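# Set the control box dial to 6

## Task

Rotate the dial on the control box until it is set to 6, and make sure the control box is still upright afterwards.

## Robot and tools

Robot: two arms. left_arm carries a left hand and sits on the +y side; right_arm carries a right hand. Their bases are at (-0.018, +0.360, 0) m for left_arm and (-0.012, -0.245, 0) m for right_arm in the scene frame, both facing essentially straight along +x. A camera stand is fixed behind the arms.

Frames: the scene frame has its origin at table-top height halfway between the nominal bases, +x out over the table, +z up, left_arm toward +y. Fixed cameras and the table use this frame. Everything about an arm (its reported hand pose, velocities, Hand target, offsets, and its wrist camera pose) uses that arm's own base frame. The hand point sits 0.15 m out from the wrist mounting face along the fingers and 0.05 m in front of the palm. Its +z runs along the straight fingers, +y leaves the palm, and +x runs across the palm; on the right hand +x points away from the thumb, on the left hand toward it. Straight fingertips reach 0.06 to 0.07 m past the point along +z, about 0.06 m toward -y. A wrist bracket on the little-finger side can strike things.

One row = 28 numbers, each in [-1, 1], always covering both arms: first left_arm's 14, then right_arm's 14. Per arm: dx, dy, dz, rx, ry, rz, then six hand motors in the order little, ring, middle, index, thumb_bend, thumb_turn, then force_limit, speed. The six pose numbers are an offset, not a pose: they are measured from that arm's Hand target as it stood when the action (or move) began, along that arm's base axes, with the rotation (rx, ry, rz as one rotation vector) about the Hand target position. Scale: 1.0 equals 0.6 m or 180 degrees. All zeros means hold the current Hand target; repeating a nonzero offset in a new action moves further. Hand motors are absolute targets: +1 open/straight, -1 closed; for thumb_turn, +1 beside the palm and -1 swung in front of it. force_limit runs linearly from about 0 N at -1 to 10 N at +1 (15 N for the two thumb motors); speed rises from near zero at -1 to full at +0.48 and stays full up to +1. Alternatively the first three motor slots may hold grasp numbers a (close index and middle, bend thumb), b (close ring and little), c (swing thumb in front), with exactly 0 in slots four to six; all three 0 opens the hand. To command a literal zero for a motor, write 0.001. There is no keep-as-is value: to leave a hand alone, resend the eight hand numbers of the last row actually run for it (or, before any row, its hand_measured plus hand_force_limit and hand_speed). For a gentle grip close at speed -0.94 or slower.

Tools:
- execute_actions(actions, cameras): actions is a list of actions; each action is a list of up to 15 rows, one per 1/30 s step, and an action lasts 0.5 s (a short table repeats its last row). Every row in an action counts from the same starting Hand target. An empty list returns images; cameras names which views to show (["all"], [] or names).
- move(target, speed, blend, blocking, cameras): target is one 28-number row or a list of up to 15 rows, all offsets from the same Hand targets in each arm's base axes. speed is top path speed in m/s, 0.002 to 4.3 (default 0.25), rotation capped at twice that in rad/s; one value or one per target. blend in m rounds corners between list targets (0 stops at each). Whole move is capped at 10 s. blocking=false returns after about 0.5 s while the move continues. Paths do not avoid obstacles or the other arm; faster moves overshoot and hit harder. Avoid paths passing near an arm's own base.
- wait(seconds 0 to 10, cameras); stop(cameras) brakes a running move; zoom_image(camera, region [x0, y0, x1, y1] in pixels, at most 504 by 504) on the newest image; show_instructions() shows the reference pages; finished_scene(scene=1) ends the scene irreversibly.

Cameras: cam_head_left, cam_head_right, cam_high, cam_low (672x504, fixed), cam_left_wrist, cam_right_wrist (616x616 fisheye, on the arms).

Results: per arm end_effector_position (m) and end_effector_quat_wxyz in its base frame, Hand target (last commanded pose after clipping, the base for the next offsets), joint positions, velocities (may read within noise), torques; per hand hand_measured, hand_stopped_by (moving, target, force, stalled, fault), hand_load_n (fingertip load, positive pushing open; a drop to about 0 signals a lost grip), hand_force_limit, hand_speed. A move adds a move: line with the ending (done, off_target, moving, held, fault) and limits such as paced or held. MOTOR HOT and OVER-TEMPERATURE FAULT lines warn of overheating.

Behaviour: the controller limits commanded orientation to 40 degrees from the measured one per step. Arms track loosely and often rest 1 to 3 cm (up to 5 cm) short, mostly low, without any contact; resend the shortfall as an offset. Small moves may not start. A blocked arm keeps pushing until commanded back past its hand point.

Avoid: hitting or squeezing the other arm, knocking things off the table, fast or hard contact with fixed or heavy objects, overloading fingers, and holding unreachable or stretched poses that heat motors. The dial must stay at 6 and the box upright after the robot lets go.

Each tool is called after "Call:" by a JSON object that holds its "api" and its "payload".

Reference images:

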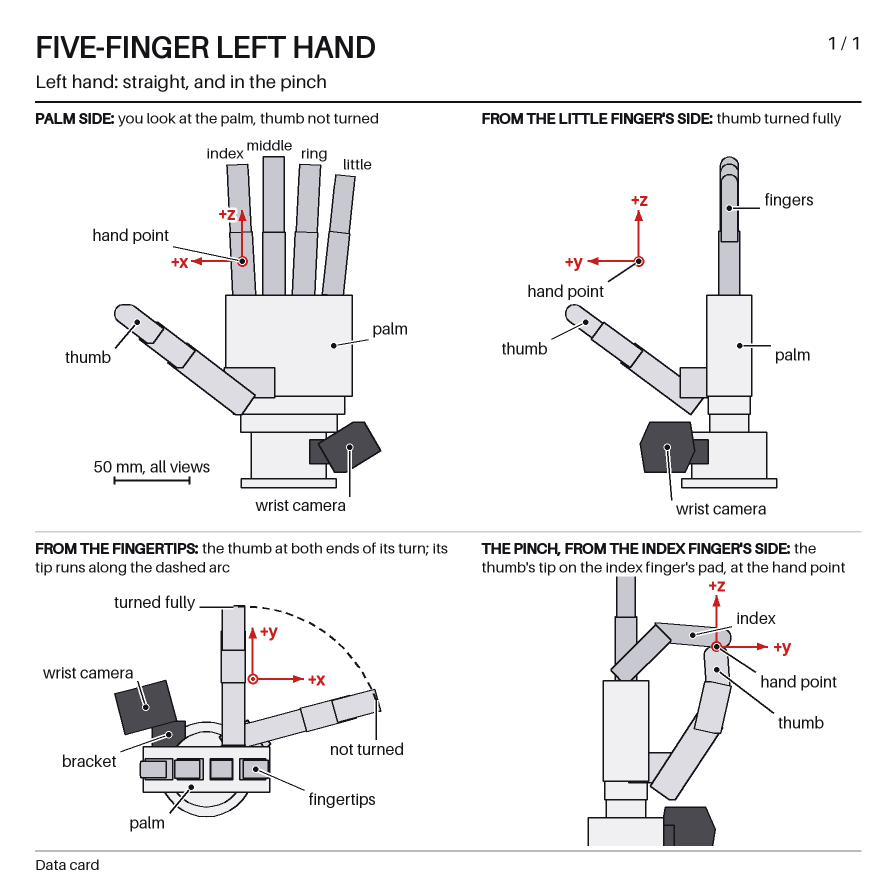

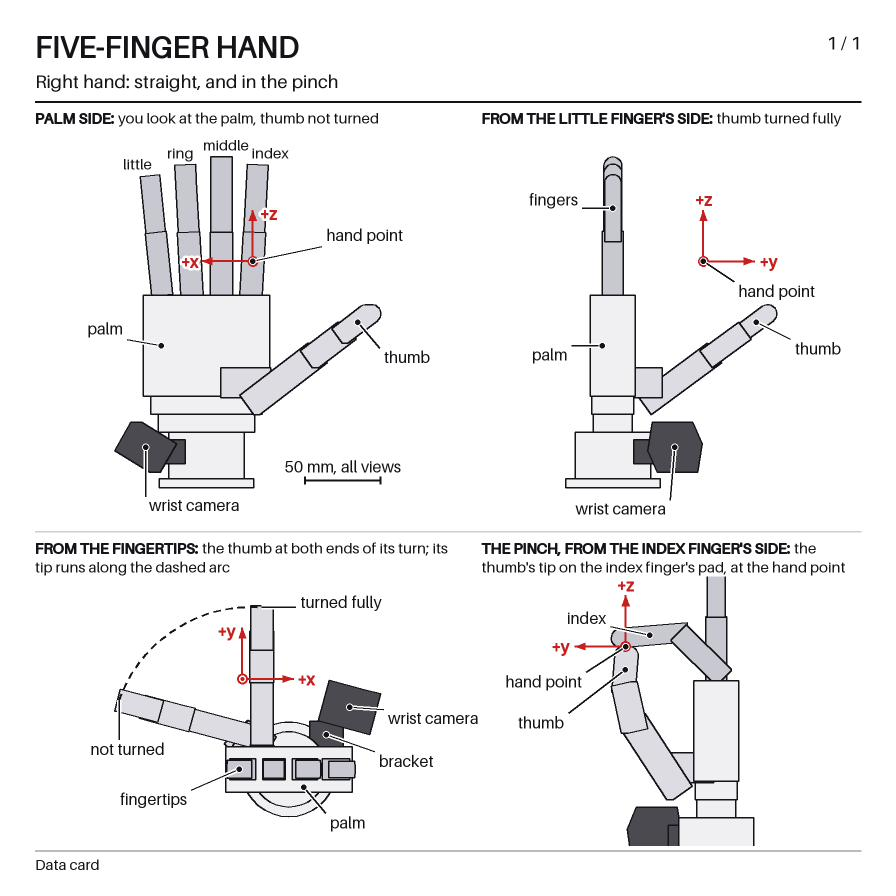

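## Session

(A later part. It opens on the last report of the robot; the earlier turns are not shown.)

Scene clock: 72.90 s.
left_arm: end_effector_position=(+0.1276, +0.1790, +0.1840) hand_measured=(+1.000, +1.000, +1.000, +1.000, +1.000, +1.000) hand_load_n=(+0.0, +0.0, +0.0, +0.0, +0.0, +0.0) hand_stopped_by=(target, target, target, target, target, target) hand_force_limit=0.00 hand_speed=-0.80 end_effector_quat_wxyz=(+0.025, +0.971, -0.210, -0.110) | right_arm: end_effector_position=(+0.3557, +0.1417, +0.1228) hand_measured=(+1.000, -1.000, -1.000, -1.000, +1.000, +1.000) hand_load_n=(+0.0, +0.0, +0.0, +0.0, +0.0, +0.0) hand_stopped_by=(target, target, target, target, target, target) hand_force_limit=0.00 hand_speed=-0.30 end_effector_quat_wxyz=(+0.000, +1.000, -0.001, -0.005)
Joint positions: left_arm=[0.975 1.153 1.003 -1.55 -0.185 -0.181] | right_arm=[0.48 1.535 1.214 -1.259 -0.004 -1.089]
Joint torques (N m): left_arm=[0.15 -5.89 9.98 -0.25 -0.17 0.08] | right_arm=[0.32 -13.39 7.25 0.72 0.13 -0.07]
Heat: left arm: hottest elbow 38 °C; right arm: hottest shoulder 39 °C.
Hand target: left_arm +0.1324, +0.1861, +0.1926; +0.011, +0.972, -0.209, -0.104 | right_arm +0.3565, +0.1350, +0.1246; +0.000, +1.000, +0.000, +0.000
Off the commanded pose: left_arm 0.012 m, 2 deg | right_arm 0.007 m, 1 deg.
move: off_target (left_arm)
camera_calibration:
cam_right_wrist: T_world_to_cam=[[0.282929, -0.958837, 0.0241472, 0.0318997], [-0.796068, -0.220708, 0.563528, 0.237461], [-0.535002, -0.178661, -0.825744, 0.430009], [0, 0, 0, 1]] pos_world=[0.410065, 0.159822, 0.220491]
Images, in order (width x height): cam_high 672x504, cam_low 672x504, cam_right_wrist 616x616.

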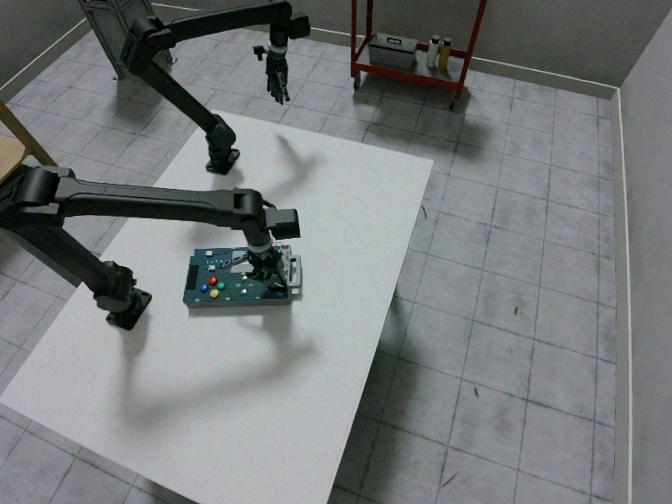

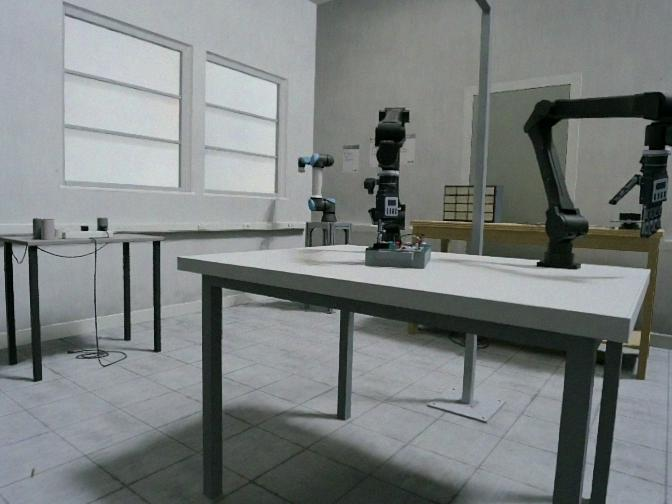

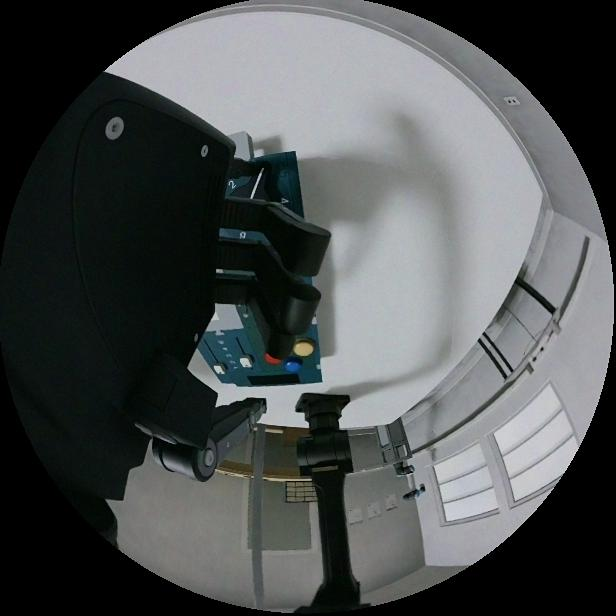

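Call:
{"api": "move", "payload": {"target": [[0,0,0,0,0,0,1,1,1,1,1,1,0,-0.8,0,0.006,0.1,0,0,0,1,-1,-1,-1,1,1,0,-0.3],[0,0,0,0,0,0,1,1,1,1,1,1,0,-0.8,0.157,0.003,0.095,0,0,0.2817,-1,1,-1,1,1,1,0,-0.3]], "cameras": ["cam_right_wrist","cam_high","cam_head_left"], "speed": 0.15}}

Call:
{"api": "zoom_image", "payload": {"camera": "cam_high", "region": [230, 210, 330, 310]}}

Call:
{"api": "zoom_image", "payload": {"camera": "cam_right_wrist", "region": [210, 150, 350, 290]}}

Scene clock: 82.60 s.
left_arm: end_effector_position=(+0.1276, +0.1790, +0.1840) hand_measured=(+1.000, +1.000, +1.000, +1.000, +1.000, +1.000) hand_load_n=(+0.0, +0.0, +0.0, +0.0, +0.0, +0.0) hand_stopped_by=(target, target, target, target, target, target) hand_force_limit=0.00 hand_speed=-0.80 end_effector_quat_wxyz=(+0.025, +0.971, -0.210, -0.110) | right_arm: end_effector_position=(+0.4323, +0.1319, +0.1648) hand_measured=(-1.000, +1.000, -1.000, +1.000, +1.000, +1.000) hand_load_n=(+0.0, +0.0, +0.0, +0.0, +0.0, +0.0) hand_stopped_by=(target, target, target, target, target, target) hand_force_limit=0.00 hand_speed=-0.30 end_effector_quat_wxyz=(+0.001, +0.905, +0.425, -0.018)
Joint positions: left_arm=[0.975 1.153 1.003 -1.55 -0.185 -0.181] | right_arm=[0.448 1.559 1.355 -1.403 0.002 -2]
Joint torques (N m): left_arm=[0.32 -6.01 9.94 -0.2 -0.18 0.08] | right_arm=[0.56 -11.93 13.18 0.08 -0.06 -0.09]
Heat: left arm: hottest elbow 39 °C; right arm: hottest shoulder 39 °C.
Hand target: left_arm +0.1324, +0.1861, +0.1926; +0.011, +0.972, -0.209, -0.104 | right_arm +0.4507, +0.1368, +0.1816; +0.000, +0.904, +0.428, +0.000
Off the commanded pose: left_arm 0.012 m, 2 deg | right_arm 0.025 m, 2 deg.
move: off_target (left_arm, right_arm); target 2's new numbers were sent with right_arm's hand 0.025 m and 2 deg from that target
camera_calibration:
cam_right_wrist: T_world_to_cam=[[0.919203, -0.393758, 0.00450586, -0.346543], [-0.323359, -0.748232, 0.579299, 0.135165], [-0.224732, -0.53395, -0.815103, 0.414864], [0, 0, 0, 1]] pos_world=[0.455484, 0.186197, 0.261418]
Images, in order (width x height): cam_head_left 672x504, cam_high 672x504, cam_right_wrist 616x616.

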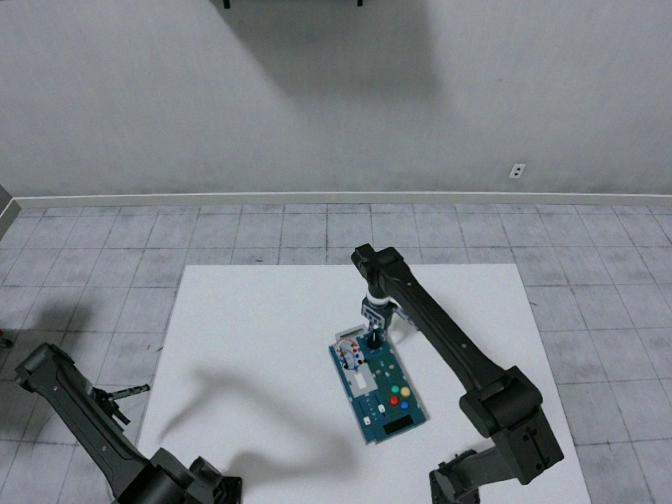

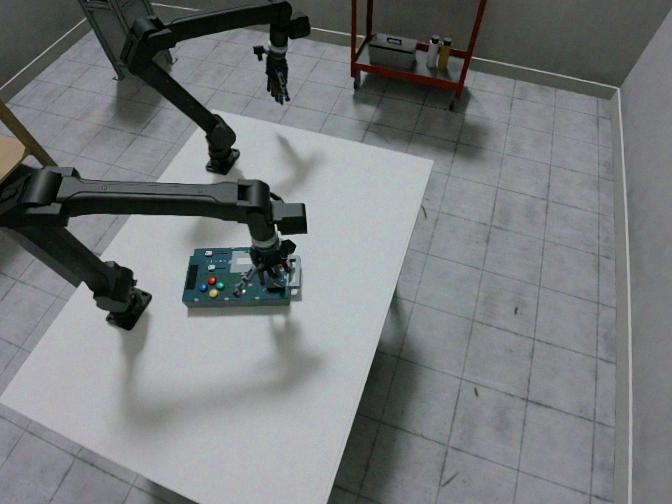

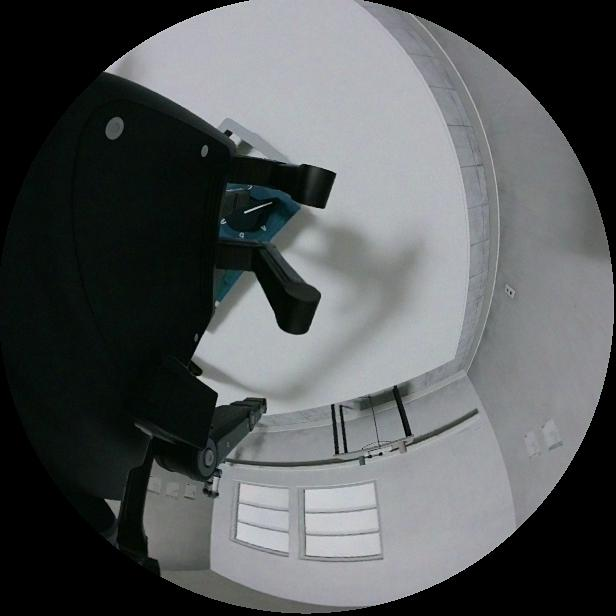

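Scaled by 5.040 from the camera's 672x504 image, which has a finer 960x720 frame.

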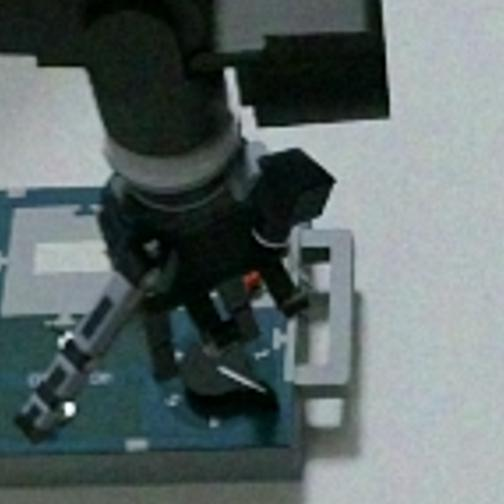

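Scaled by 3.600 from the camera's 616x616 image, which has a finer 880x880 frame.

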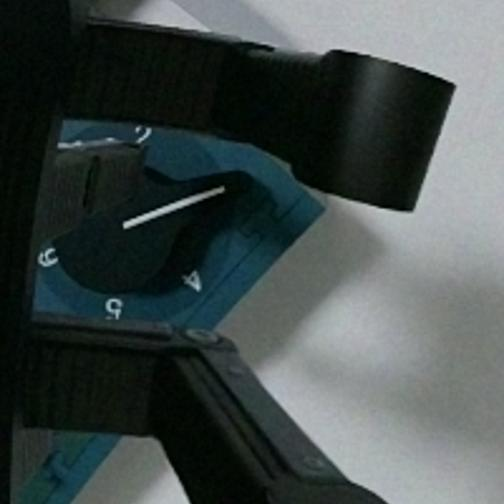

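Call:
{"api": "zoom_image", "payload": {"camera": "cam_high", "region": [250, 255, 300, 305]}}

Call:
{"api": "zoom_image", "payload": {"camera": "cam_head_left", "region": [345, 290, 425, 370]}}

Scaled by 10.080 from the camera's 672x504 image, which has a finer 960x720 frame.

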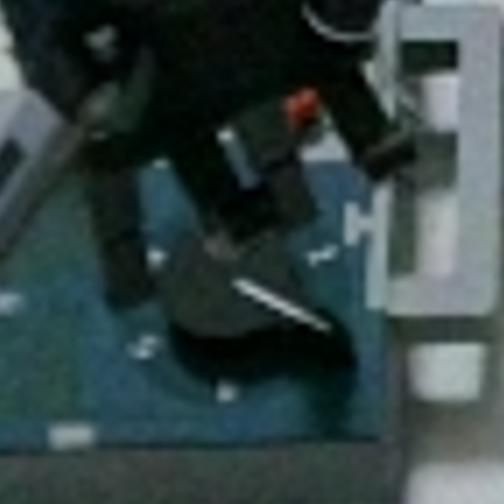

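Scaled by 6.300 from the camera's 672x504 image, which has a finer 960x720 frame.

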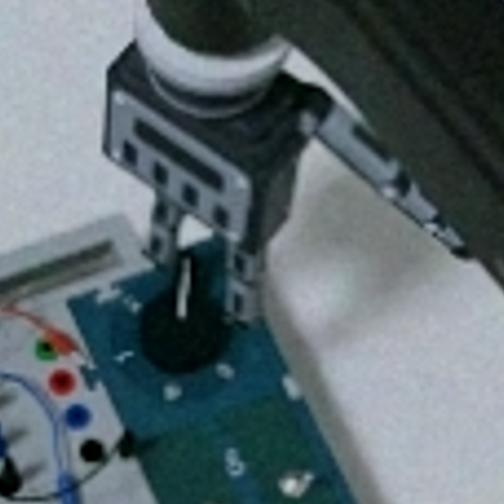

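Call:
{"api": "move", "payload": {"target": [0,0,0,0,0,0,1,1,1,1,1,1,0,-0.8,0.012,-0.003,-0.035,0,0,0,-1,1,-1,1,1,1,0,-0.3], "cameras": ["cam_right_wrist","cam_high","cam_head_left"], "speed": 0.1}}

Call:
{"api": "zoom_image", "payload": {"camera": "cam_high", "region": [250, 255, 300, 305]}}

Call:
{"api": "zoom_image", "payload": {"camera": "cam_head_left", "region": [345, 290, 425, 370]}}

Call:
{"api": "zoom_image", "payload": {"camera": "cam_right_wrist", "region": [210, 130, 350, 270]}}

Scene clock: 86.33 s.
left_arm: end_effector_position=(+0.1276, +0.1790, +0.1840) hand_measured=(+1.000, +1.000, +1.000, +1.000, +1.000, +1.000) hand_load_n=(+0.0, +0.0, +0.0, +0.0, +0.0, +0.0) hand_stopped_by=(target, target, target, target, target, target) hand_force_limit=0.00 hand_speed=-0.80 end_effector_quat_wxyz=(+0.025, +0.971, -0.210, -0.110) | right_arm: end_effector_position=(+0.4411, +0.1309, +0.1520) hand_measured=(-1.000, +1.000, -1.000, +1.000, +1.000, +1.000) hand_load_n=(+0.0, +0.0, +0.0, +0.0, -0.5, +0.0) hand_stopped_by=(target, target, target, target, target, target) hand_force_limit=0.00 hand_speed=-0.30 end_effector_quat_wxyz=(+0.001, +0.905, +0.424, -0.020)
Joint positions: left_arm=[0.975 1.153 1.003 -1.55 -0.185 -0.181] | right_arm=[0.438 1.588 1.355 -1.378 0.002 -2.009]
Joint torques (N m): left_arm=[0.09 -6.01 9.89 -0.12 -0.2 0.08] | right_arm=[0.62 -12.75 11.1 0.95 -0.06 -0.09]
Heat: left arm: hottest elbow 39 °C; right arm: hottest shoulder 39 °C.
Hand target: left_arm +0.1324, +0.1861, +0.1926; +0.011, +0.972, -0.209, -0.104 | right_arm +0.4580, +0.1350, +0.1605; +0.000, +0.904, +0.428, +0.000
Off the commanded pose: left_arm 0.012 m, 2 deg | right_arm 0.019 m, 2 deg.
move: off_target (left_arm, right_arm)
camera_calibration:
cam_right_wrist: T_world_to_cam=[[0.918766, -0.394799, 0.00193953, -0.354263], [-0.322304, -0.747202, 0.581214, 0.14384], [-0.228013, -0.534624, -0.813749, 0.407172], [0, 0, 0, 1]] pos_world=[0.464686, 0.185299, 0.248421]
Images, in order (width x height): cam_head_left 672x504, cam_high 672x504, cam_right_wrist 616x616.

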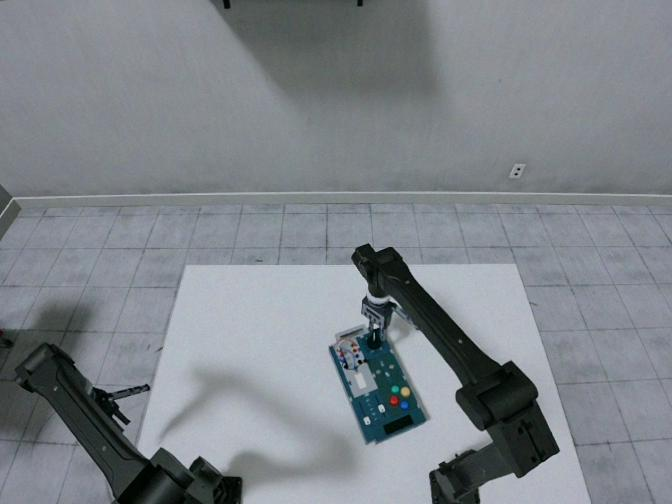

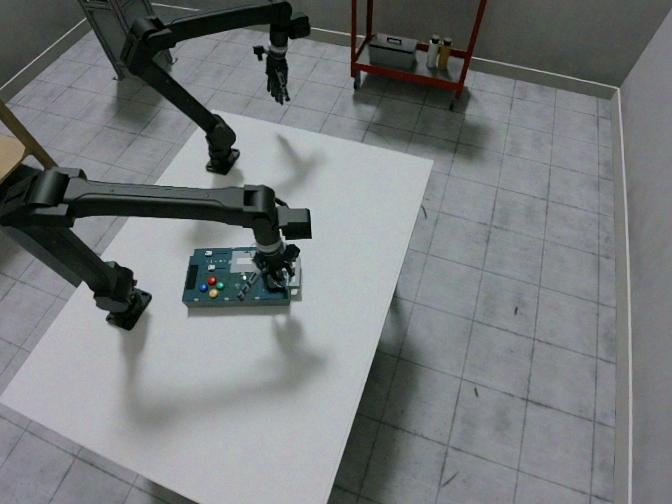

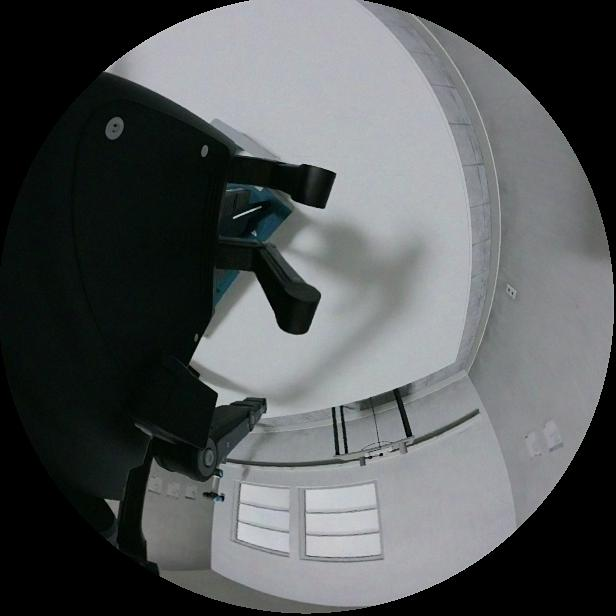

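Scaled by 10.080 from the camera's 672x504 image, which has a finer 960x720 frame.

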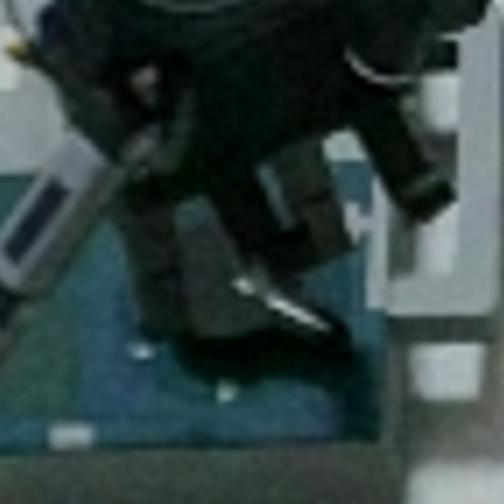

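Scaled by 6.300 from the camera's 672x504 image, which has a finer 960x720 frame.

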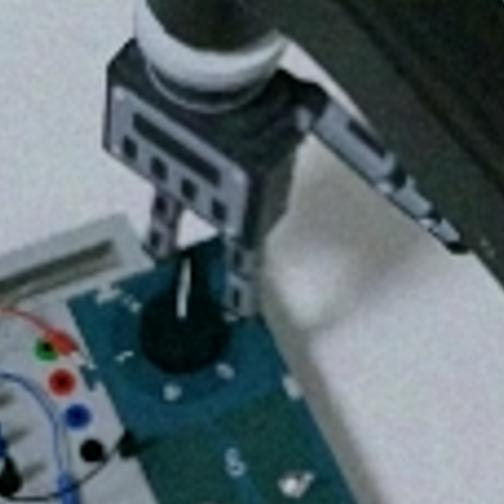

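Scaled by 3.600 from the camera's 616x616 image, which has a finer 880x880 frame.

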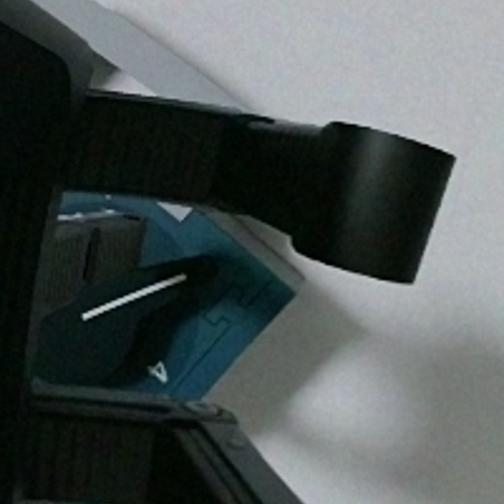

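Call:
{"api": "move", "payload": {"target": [0,0,0,0,0,0,1,1,1,1,1,1,0,-0.8,-0.008,-0.01,-0.035,0,0,0,-1,1,-1,1,1,1,0,-0.3], "cameras": ["cam_high","cam_head_left"], "speed": 0.1}}

Call:
{"api": "zoom_image", "payload": {"camera": "cam_high", "region": [250, 255, 300, 305]}}

Call:
{"api": "zoom_image", "payload": {"camera": "cam_head_left", "region": [345, 290, 425, 370]}}

Scene clock: 89.37 s.
left_arm: end_effector_position=(+0.1276, +0.1790, +0.1840) hand_measured=(+1.000, +1.000, +1.000, +1.000, +1.000, +1.000) hand_load_n=(+0.0, +0.0, +0.0, +0.0, +0.0, +0.0) hand_stopped_by=(target, target, target, target, target, target) hand_force_limit=0.00 hand_speed=-0.80 end_effector_quat_wxyz=(+0.025, +0.971, -0.210, -0.110) | right_arm: end_effector_position=(+0.4499, +0.1311, +0.1443) hand_measured=(-1.000, +1.000, -1.000, +1.000, +1.000, +1.000) hand_load_n=(+0.0, +0.0, +0.0, -0.5, +0.0, +0.0) hand_stopped_by=(target, target, target, target, target, target) hand_force_limit=0.00 hand_speed=-0.30 end_effector_quat_wxyz=(+0.001, +0.905, +0.424, -0.002)
Joint positions: left_arm=[0.975 1.153 1.003 -1.55 -0.185 -0.181] | right_arm=[0.43 1.588 1.335 -1.321 0.002 -2.017]
Joint torques (N m): left_arm=[-0.15 -6.36 9.89 -0.12 -0.19 0.11] | right_arm=[0.67 -12.81 7.77 1.06 -0.08 -0.1]
Heat: left arm: hottest elbow 39 °C; right arm: hottest shoulder 39 °C.
Hand target: left_arm +0.1324, +0.1861, +0.1926; +0.011, +0.972, -0.209, -0.104 | right_arm +0.4531, +0.1289, +0.1395; +0.000, +0.904, +0.428, -0.001
Off the commanded pose: left_arm 0.012 m, 2 deg | right_arm 0.006 m, 0 deg.
move: off_target (left_arm)
Images, in order (width x height): cam_head_left 672x504, cam_high 672x504.

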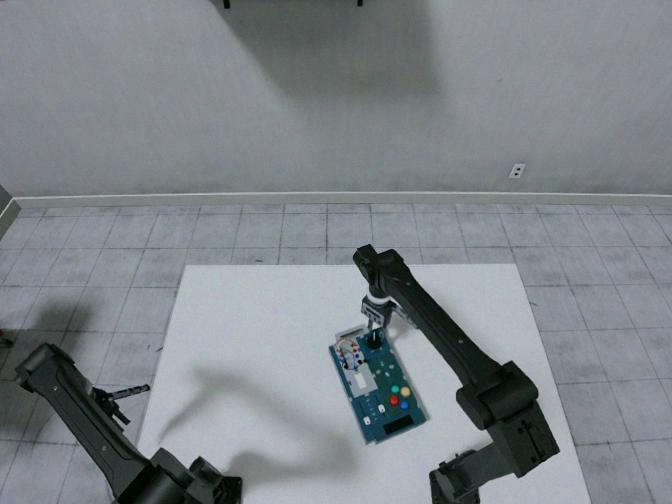

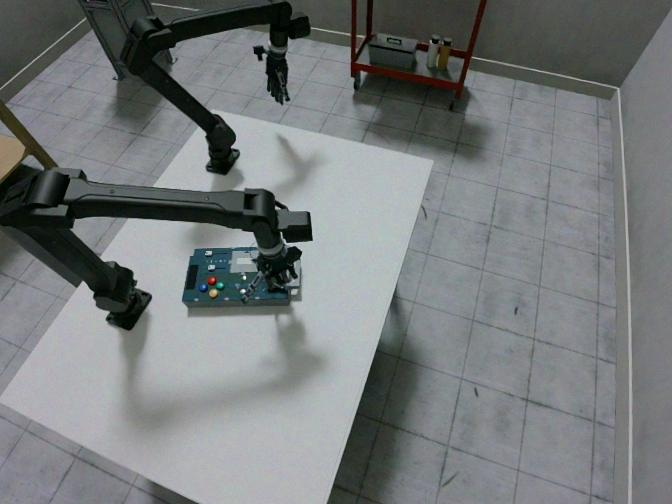

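Scaled by 10.080 from the camera's 672x504 image, which has a finer 960x720 frame.

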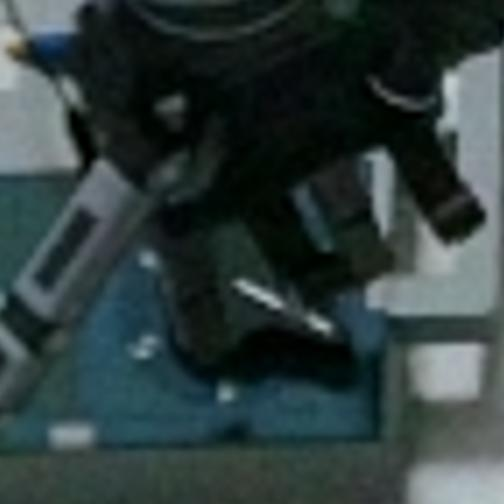

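Scaled by 6.300 from the camera's 672x504 image, which has a finer 960x720 frame.

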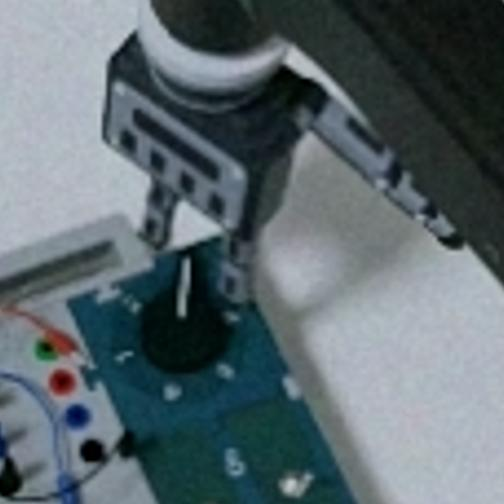

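Call:
{"api": "move", "payload": {"target": [0,0,0,0,0,0,1,1,1,1,1,1,0,-0.8,-0.007,-0.0055,-0.0228,0,0,0,-1,1,-1,1,1,1,0,-0.3], "cameras": ["cam_high","cam_head_left","cam_low","cam_right_wrist"], "speed": 0.05}}

Call:
{"api": "zoom_image", "payload": {"camera": "cam_high", "region": [250, 255, 300, 305]}}

Call:
{"api": "zoom_image", "payload": {"camera": "cam_head_left", "region": [345, 290, 425, 370]}}

Call:
{"api": "zoom_image", "payload": {"camera": "cam_right_wrist", "region": [210, 130, 350, 270]}}

Call:
{"api": "zoom_image", "payload": {"camera": "cam_low", "region": [360, 220, 420, 270]}}

Scene clock: 90.77 s.
left_arm: end_effector_position=(+0.1276, +0.1790, +0.1840) hand_measured=(+1.000, +1.000, +1.000, +1.000, +1.000, +1.000) hand_load_n=(+0.0, +0.0, +0.0, +0.0, +0.0, +0.0) hand_stopped_by=(target, target, target, target, target, target) hand_force_limit=0.00 hand_speed=-0.80 end_effector_quat_wxyz=(+0.025, +0.971, -0.210, -0.110) | right_arm: end_effector_position=(+0.4463, +0.1283, +0.1297) hand_measured=(-1.000, +1.000, -1.000, +1.000, +1.000, +1.000) hand_load_n=(+0.0, +0.0, +0.5, +0.0, +0.0, +0.0) hand_stopped_by=(target, target, target, target, target, target) hand_force_limit=0.00 hand_speed=-0.30 end_effector_quat_wxyz=(+0.001, +0.905, +0.425, -0.002)
Joint positions: left_arm=[0.975 1.153 1.003 -1.55 -0.185 -0.181] | right_arm=[0.428 1.588 1.296 -1.283 0.002 -2.02]
Joint torques (N m): left_arm=[0.44 -5.95 9.96 -0.17 -0.2 0.09] | right_arm=[0.62 -12.98 7.6 0.92 -0.09 -0.1]
Heat: left arm: hottest elbow 39 °C; right arm: hottest shoulder 39 °C.
Hand target: left_arm +0.1324, +0.1861, +0.1926; +0.011, +0.972, -0.209, -0.104 | right_arm +0.4490, +0.1257, +0.1259; +0.000, +0.904, +0.428, +0.000
Off the commanded pose: left_arm 0.012 m, 2 deg | right_arm 0.005 m, 0 deg.
move: off_target (left_arm)
camera_calibration:
cam_right_wrist: T_world_to_cam=[[0.918482, -0.394641, 0.0254756, -0.36301], [-0.340313, -0.755937, 0.559237, 0.168481], [-0.20144, -0.522319, -0.828616, 0.377328], [0, 0, 0, 1]] pos_world=[0.466763, 0.181188, 0.227687]
Images, in order (width x height): cam_head_left 672x504, cam_high 672x504, cam_low 672x504, cam_right_wrist 616x616.

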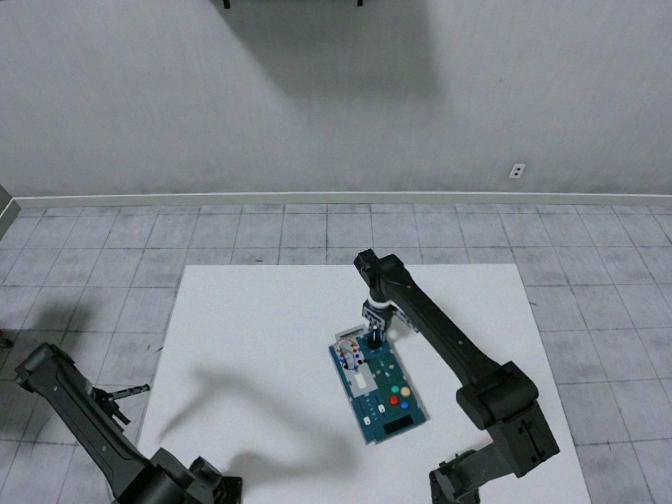

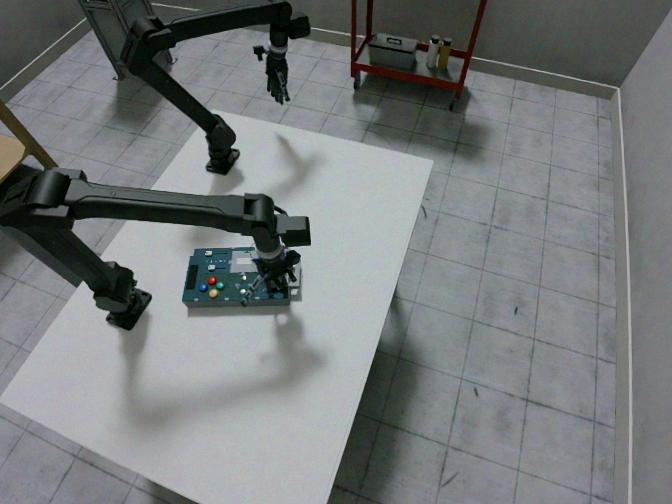

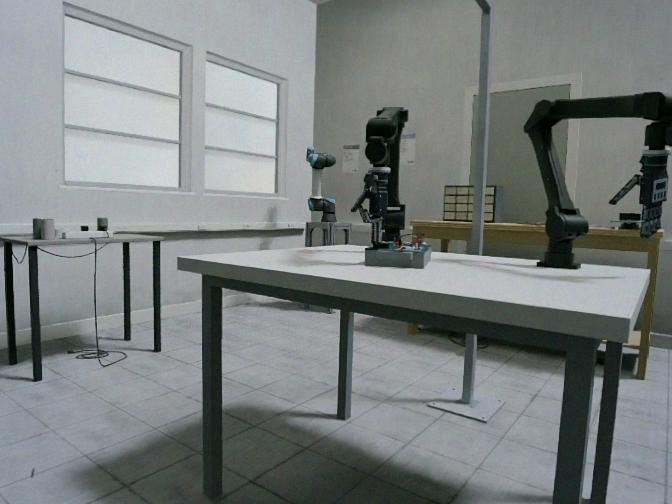

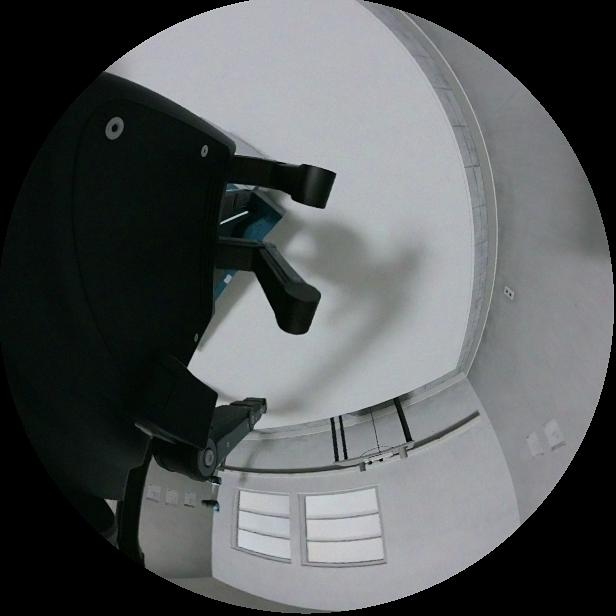

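Scaled by 10.080 from the camera's 672x504 image, which has a finer 960x720 frame.

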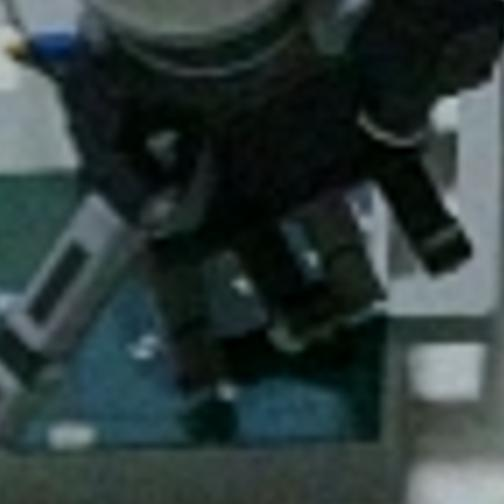

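Scaled by 6.300 from the camera's 672x504 image, which has a finer 960x720 frame.

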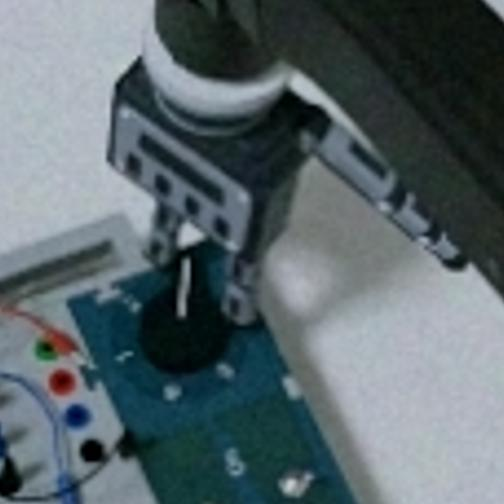

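Scaled by 3.600 from the camera's 616x616 image, which has a finer 880x880 frame.

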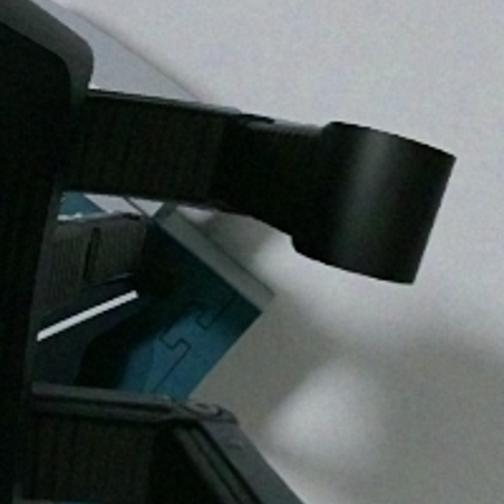

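Scaled by 8.400 from the camera's 672x504 image, which has a finer 960x720 frame.

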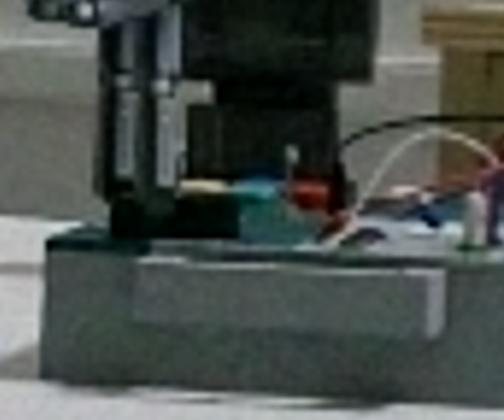

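Call:
{"api": "move", "payload": {"target": [0,0,0,0,0,0,1,1,1,1,1,1,0,-0.8,0,0,-0.0075,0,0,0,-1,1,-1,1,1,1,0,-0.3], "cameras": ["cam_low","cam_head_left","cam_high"], "speed": 0.05}}

Call:
{"api": "zoom_image", "payload": {"camera": "cam_low", "region": [365, 230, 405, 260]}}

Call:
{"api": "zoom_image", "payload": {"camera": "cam_head_left", "region": [345, 290, 425, 370]}}

Scene clock: 92.03 s.
left_arm: end_effector_position=(+0.1276, +0.1790, +0.1840) hand_measured=(+1.000, +1.000, +1.000, +1.000, +1.000, +1.000) hand_load_n=(+0.0, +0.5, +0.0, +0.0, +0.0, +0.0) hand_stopped_by=(target, target, target, target, target, target) hand_force_limit=0.00 hand_speed=-0.80 end_effector_quat_wxyz=(+0.025, +0.971, -0.210, -0.110) | right_arm: end_effector_position=(+0.4462, +0.1283, +0.1266) hand_measured=(-1.000, +1.000, -1.000, +1.000, +1.000, +1.000) hand_load_n=(+0.0, +0.0, +0.0, +0.0, +0.0, +0.0) hand_stopped_by=(target, target, target, target, target, target) hand_force_limit=0.00 hand_speed=-0.30 end_effector_quat_wxyz=(+0.001, +0.905, +0.425, -0.001)
Joint positions: left_arm=[0.975 1.153 1.003 -1.55 -0.185 -0.181] | right_arm=[0.428 1.588 1.287 -1.271 0.002 -2.02]
Joint torques (N m): left_arm=[0.15 -6.18 9.95 -0.18 -0.19 0.1] | right_arm=[0.56 -12.63 7.6 1.11 -0.08 -0.09]
Heat: left arm: hottest elbow 39 °C; right arm: hottest shoulder 40 °C.
Hand target: left_arm +0.1324, +0.1861, +0.1926; +0.011, +0.972, -0.209, -0.104 | right_arm +0.4489, +0.1257, +0.1213; +0.000, +0.904, +0.428, +0.000
Off the commanded pose: left_arm 0.012 m, 2 deg | right_arm 0.007 m, 0 deg.
move: off_target (left_arm)
Images, in order (width x height): cam_head_left 672x504, cam_high 672x504, cam_low 672x504.

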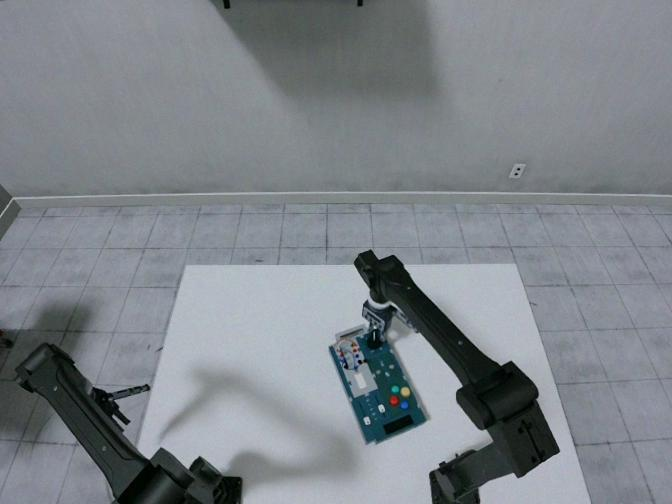

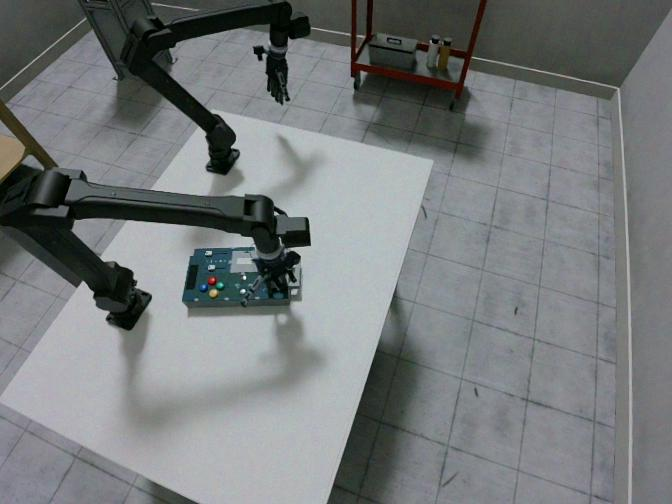

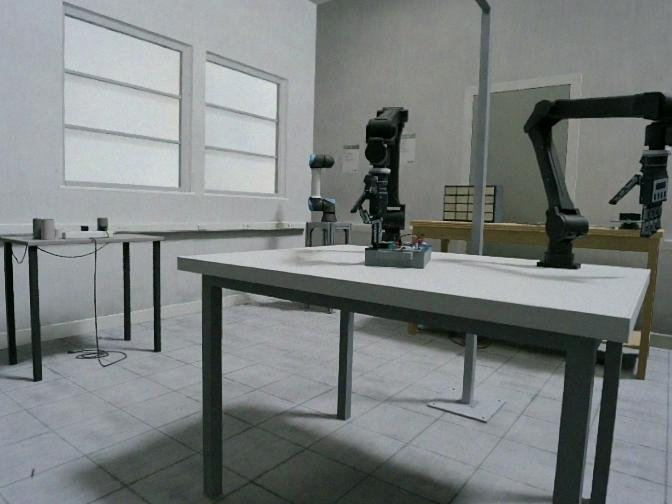

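Scaled by 12.600 from the camera's 672x504 image, which has a finer 960x720 frame.

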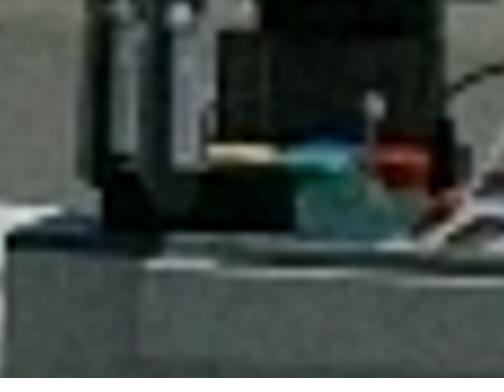

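Scaled by 6.300 from the camera's 672x504 image, which has a finer 960x720 frame.

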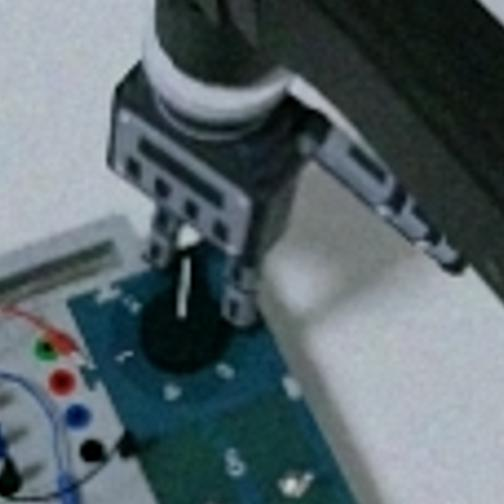

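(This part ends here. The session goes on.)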